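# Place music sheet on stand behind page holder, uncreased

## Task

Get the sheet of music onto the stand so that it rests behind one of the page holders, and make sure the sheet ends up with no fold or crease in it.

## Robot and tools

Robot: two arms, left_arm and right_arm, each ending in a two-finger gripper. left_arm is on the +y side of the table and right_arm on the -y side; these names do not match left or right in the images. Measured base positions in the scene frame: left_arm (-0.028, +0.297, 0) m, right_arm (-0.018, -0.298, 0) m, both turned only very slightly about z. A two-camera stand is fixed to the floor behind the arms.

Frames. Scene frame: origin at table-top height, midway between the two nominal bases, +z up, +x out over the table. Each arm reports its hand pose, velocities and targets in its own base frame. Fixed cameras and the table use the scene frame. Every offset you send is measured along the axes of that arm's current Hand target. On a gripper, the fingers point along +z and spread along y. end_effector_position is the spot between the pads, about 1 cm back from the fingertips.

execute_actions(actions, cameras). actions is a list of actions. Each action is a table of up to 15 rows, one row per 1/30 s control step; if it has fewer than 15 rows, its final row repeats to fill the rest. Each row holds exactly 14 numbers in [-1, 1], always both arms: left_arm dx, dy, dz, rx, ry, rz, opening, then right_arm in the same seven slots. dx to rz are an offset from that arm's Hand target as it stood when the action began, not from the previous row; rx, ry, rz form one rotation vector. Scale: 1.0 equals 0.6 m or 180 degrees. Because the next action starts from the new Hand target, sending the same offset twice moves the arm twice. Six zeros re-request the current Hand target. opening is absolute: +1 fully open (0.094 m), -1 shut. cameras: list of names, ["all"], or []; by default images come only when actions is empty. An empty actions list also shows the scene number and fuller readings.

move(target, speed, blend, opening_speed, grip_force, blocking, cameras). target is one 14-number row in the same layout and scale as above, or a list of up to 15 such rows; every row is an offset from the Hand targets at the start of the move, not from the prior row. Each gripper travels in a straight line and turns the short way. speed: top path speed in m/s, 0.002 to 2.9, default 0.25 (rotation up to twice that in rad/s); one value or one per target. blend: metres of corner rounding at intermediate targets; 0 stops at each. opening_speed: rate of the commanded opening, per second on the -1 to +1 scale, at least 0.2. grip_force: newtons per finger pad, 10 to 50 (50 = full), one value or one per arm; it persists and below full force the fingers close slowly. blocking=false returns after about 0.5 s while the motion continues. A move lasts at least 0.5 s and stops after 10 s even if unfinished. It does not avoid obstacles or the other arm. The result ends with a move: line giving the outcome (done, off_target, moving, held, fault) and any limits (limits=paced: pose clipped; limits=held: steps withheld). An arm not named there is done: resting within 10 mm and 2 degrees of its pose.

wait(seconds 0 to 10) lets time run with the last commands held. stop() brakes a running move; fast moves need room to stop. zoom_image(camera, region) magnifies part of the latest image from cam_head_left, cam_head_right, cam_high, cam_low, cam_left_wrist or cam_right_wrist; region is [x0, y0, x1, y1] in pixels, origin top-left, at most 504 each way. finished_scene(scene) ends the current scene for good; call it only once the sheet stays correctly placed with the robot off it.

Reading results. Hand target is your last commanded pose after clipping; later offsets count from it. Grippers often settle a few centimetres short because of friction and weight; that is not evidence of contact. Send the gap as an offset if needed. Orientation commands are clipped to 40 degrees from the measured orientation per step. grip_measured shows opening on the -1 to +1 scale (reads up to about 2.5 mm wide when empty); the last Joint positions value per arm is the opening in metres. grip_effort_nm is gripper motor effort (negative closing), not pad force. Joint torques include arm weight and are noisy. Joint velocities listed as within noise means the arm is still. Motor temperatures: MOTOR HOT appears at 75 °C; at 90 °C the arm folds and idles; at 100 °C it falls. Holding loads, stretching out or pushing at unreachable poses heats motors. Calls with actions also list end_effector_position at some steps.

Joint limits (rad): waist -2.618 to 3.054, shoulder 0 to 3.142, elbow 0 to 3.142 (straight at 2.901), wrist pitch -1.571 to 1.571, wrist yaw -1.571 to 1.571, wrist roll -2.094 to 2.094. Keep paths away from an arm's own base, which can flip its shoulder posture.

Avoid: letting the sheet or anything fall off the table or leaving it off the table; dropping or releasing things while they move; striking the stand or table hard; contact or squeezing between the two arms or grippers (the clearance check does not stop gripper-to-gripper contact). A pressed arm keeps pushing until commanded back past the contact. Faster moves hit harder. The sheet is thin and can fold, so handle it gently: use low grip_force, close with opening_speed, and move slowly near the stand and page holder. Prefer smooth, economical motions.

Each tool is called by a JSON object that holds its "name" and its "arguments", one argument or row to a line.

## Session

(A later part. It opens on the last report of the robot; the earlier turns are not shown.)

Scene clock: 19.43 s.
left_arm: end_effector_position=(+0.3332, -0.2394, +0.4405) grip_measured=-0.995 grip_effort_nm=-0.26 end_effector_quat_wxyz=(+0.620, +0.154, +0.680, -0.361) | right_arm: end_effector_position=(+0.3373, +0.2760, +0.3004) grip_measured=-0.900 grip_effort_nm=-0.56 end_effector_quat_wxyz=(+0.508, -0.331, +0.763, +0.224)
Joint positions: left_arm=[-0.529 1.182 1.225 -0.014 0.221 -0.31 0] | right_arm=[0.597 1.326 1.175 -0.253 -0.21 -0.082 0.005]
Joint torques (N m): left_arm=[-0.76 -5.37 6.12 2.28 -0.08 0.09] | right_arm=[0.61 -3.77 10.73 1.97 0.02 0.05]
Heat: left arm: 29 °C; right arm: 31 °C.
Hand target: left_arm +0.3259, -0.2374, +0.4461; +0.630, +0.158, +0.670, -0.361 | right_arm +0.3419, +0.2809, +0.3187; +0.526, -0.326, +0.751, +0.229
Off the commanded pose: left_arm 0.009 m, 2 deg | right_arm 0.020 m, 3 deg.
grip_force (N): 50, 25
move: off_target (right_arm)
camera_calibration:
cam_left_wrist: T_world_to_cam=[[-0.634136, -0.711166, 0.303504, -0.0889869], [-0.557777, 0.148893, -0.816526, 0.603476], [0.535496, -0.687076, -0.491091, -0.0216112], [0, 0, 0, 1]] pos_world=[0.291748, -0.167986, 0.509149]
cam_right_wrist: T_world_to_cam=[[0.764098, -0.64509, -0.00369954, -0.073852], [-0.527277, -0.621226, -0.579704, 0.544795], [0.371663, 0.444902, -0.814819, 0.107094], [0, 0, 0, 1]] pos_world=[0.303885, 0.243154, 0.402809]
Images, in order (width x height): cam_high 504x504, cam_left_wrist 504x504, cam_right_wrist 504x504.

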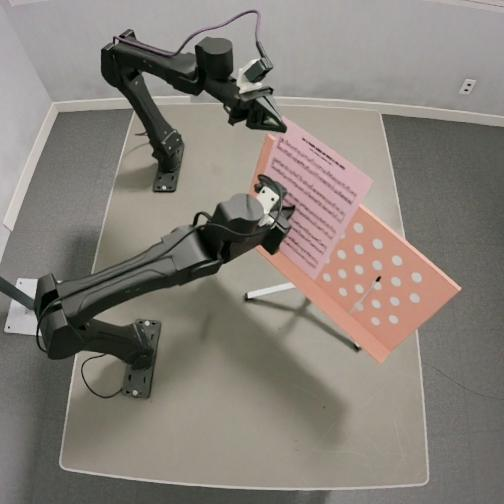

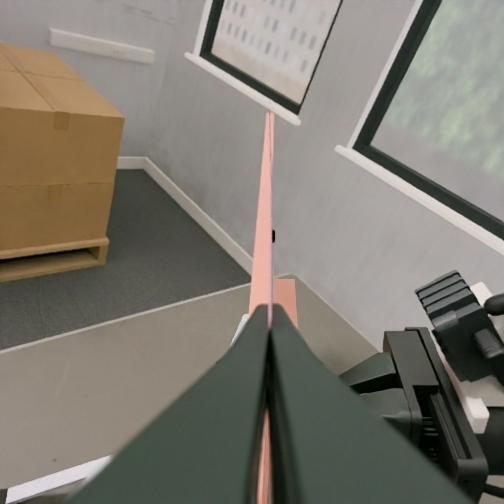

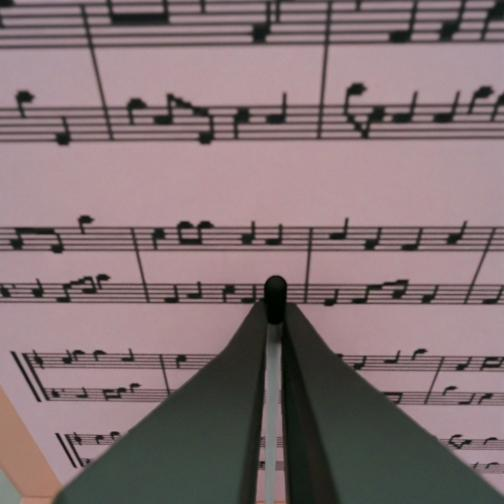

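{"name": "move", "arguments": {
  "target": [
    [0,0,0,0,0,0,-1,0,0,0.005,0,0,0,-0.95],
    [0,0,0,0,0,0,-1,0,0,0.005,0,0,0,-0.55],
    [0,0,0,0,0,0,-1,0,0,-0.2,0,0,0,-0.55]
  ],
  "speed": [0.05,0.05,0.15],
  "opening_speed": 0.4,
  "cameras": ["all"]
}}

{"name": "zoom_image", "arguments": {
  "camera": "cam_high",
  "region": [240, 90, 390, 290]
}}

{"name": "zoom_image", "arguments": {
  "camera": "cam_head_right",
  "region": [240, 70, 420, 290]
}}

Scene clock: 23.17 s.
left_arm: end_effector_position=(+0.3332, -0.2394, +0.4405) grip_measured=-0.995 grip_effort_nm=-0.26 end_effector_quat_wxyz=(+0.620, +0.154, +0.680, -0.361) | right_arm: end_effector_position=(+0.2670, +0.1998, +0.3529) grip_measured=-0.552 grip_effort_nm=0.10 end_effector_quat_wxyz=(+0.519, -0.324, +0.757, +0.227)
Joint positions: left_arm=[-0.529 1.182 1.225 -0.014 0.221 -0.31 0] | right_arm=[0.463 0.991 1.178 -0.574 -0.33 -0.123 0.021]
Joint torques (N m): left_arm=[-0.75 -5.39 6.15 2.29 -0.07 0.09] | right_arm=[-0.46 -1.99 7.76 1.73 -0.2 -0.09]
Heat: left arm: 30 °C; right arm: 31 °C.
Hand target: left_arm +0.3259, -0.2374, +0.4461; +0.630, +0.158, +0.670, -0.361 | right_arm +0.2649, +0.1985, +0.3597; +0.526, -0.326, +0.751, +0.229
Off the commanded pose: left_arm 0.009 m, 2 deg | right_arm 0.007 m, 1 deg.
grip_force (N): 50, 25
move: done; target 2's new opening was sent with right_arm's hand 0.020 m and 3 deg from that target
camera_calibration:
cam_left_wrist: T_world_to_cam=[[-0.634136, -0.711166, 0.303504, -0.0889869], [-0.557777, 0.148893, -0.816526, 0.603476], [0.535496, -0.687076, -0.491091, -0.0216112], [0, 0, 0, 1]] pos_world=[0.291748, -0.167986, 0.509149]
cam_right_wrist: T_world_to_cam=[[0.758933, -0.651158, -0.00377066, -0.0664733], [-0.521284, -0.604072, -0.602794, 0.493886], [0.390237, 0.459446, -0.797888, 0.196158], [0, 0, 0, 1]] pos_world=[0.231355, 0.164933, 0.453973]

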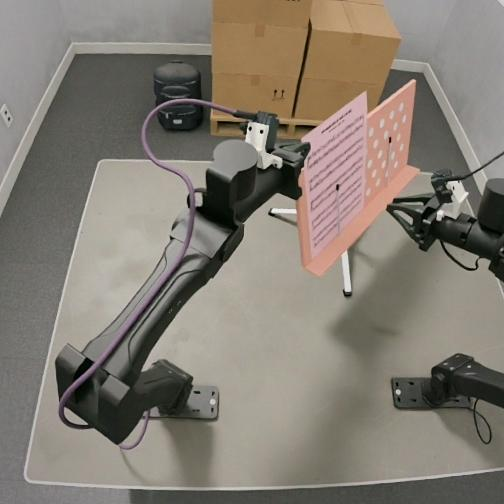

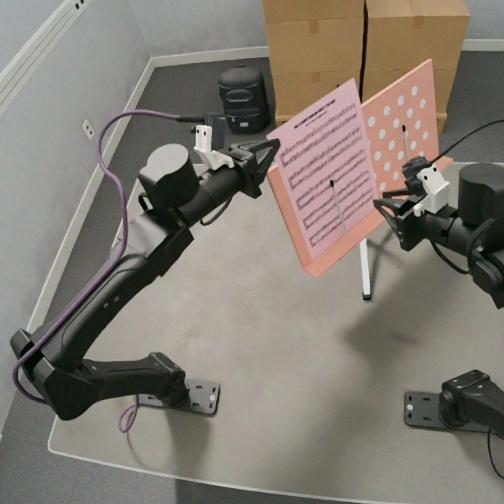

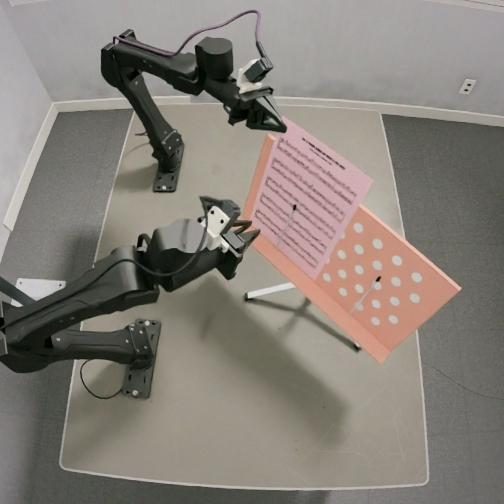

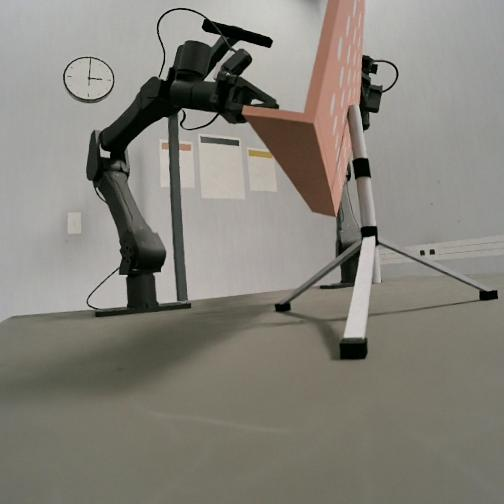

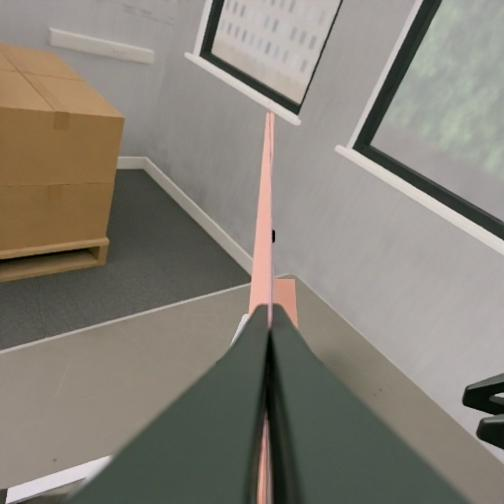

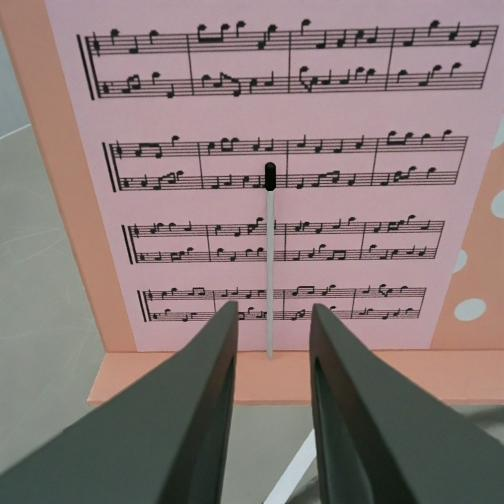

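Scaled by 2.520.

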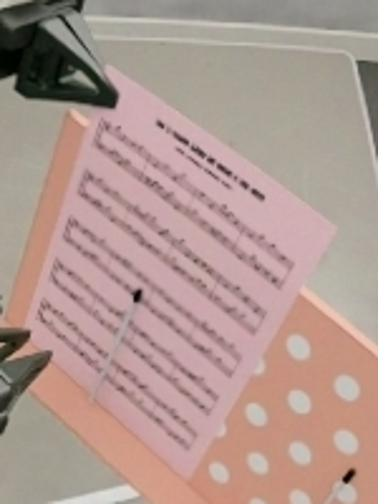

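Scaled by 2.291.

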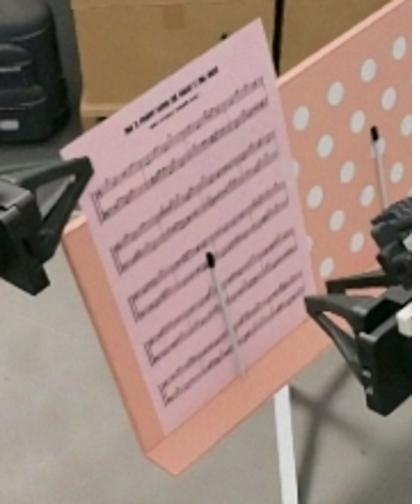

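{"name": "move", "arguments": {
  "target": [
    [0,0,0,0,0,0,-0.4,0,0,0,0,0,0,-0.55],
    [-0.01,0,-0.2,0,0,0,-0.4,0,0,0,0,0,0,-0.55]
  ],
  "opening_speed": 0.4,
  "speed": 0.12,
  "cameras": ["all"]
}}

{"name": "zoom_image", "arguments": {
  "camera": "cam_high",
  "region": [240, 90, 390, 290]
}}

{"name": "zoom_image", "arguments": {
  "camera": "cam_head_right",
  "region": [240, 70, 420, 290]
}}

Scene clock: 26.97 s.
left_arm: end_effector_position=(+0.2376, -0.1547, +0.4552) grip_measured=-0.402 grip_effort_nm=0.15 end_effector_quat_wxyz=(+0.639, +0.161, +0.660, -0.360) | right_arm: end_effector_position=(+0.2669, +0.1998, +0.3528) grip_measured=-0.552 grip_effort_nm=0.11 end_effector_quat_wxyz=(+0.519, -0.324, +0.758, +0.228)
Joint positions: left_arm=[-0.3 0.757 1.084 -0.243 0.452 -0.311 0.028] | right_arm=[0.463 0.991 1.178 -0.575 -0.33 -0.123 0.021]
Joint torques (N m): left_arm=[0.69 -0.42 5.27 1.92 0.04 -0.06] | right_arm=[-0.44 -1.98 7.75 1.74 -0.18 -0.09]
Heat: left arm: 30 °C; right arm: 31 °C.
Hand target: left_arm +0.2393, -0.1541, +0.4455; +0.630, +0.158, +0.670, -0.361 | right_arm +0.2649, +0.1985, +0.3597; +0.526, -0.326, +0.751, +0.229
Off the commanded pose: left_arm 0.010 m, 2 deg | right_arm 0.007 m, 1 deg.
grip_force (N): 50, 25
move: done
camera_calibration:
cam_left_wrist: T_world_to_cam=[[-0.651068, -0.707111, 0.275869, -0.0766175], [-0.511673, 0.140431, -0.847626, 0.551463], [0.560625, -0.693017, -0.45324, 0.0708609], [0, 0, 0, 1]] pos_world=[0.192559, -0.0825118, 0.520688]
cam_right_wrist: T_world_to_cam=[[0.759138, -0.650916, -0.00411216, -0.066407], [-0.521507, -0.604409, -0.602263, 0.493693], [0.389537, 0.459345, -0.798287, 0.196438], [0, 0, 0, 1]] pos_world=[0.231356, 0.164934, 0.453874]

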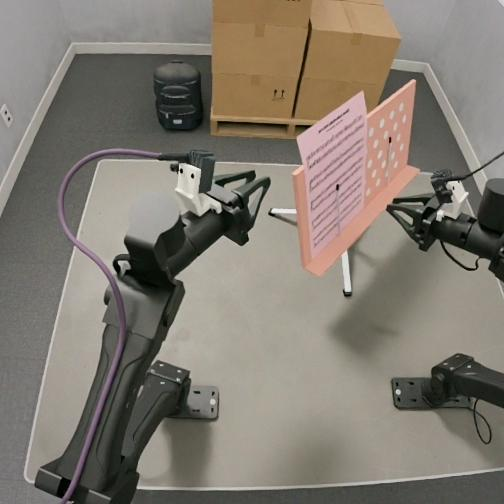

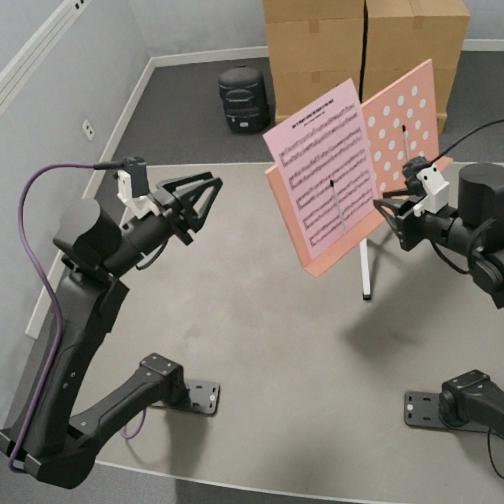

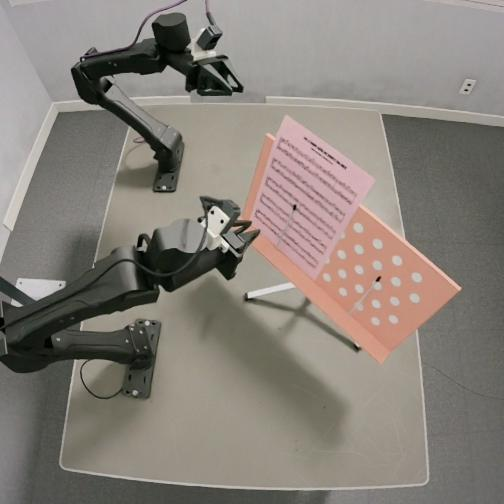

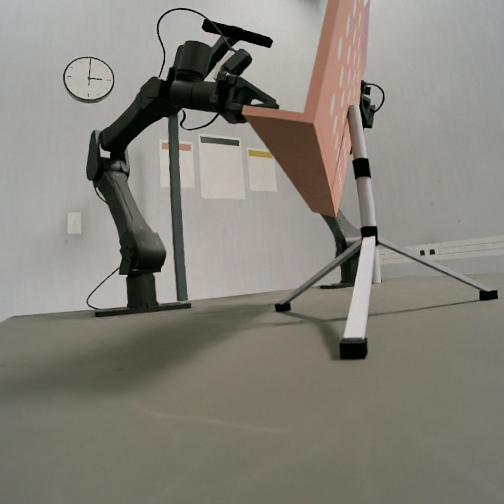

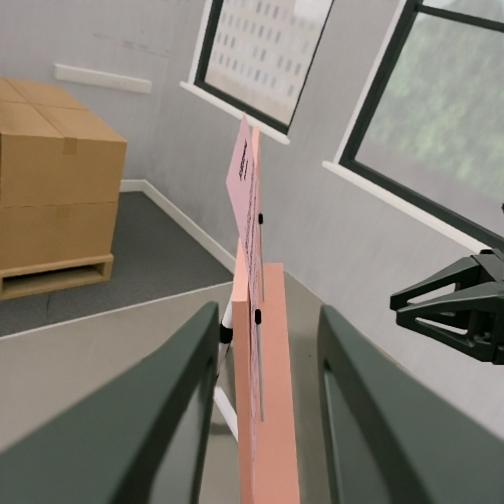

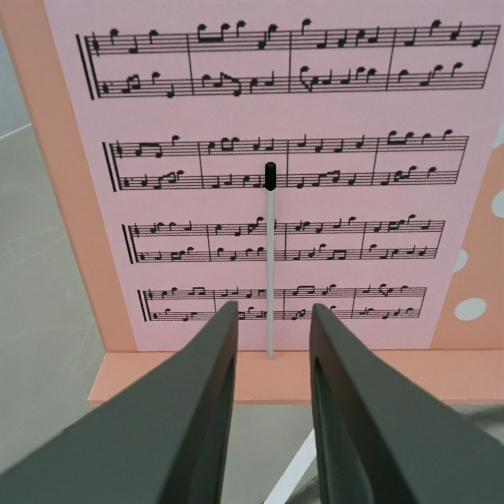

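Scaled by 2.520.

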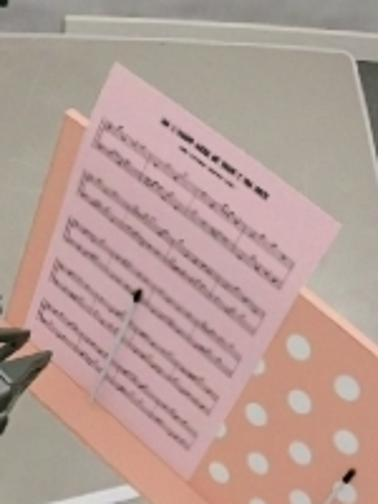

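Scaled by 2.291.

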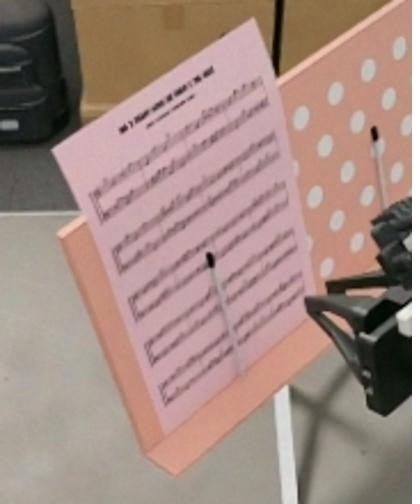

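{"name": "finished_scene", "arguments": {
  "scene": 2
}}

The scene is finished: the task was done.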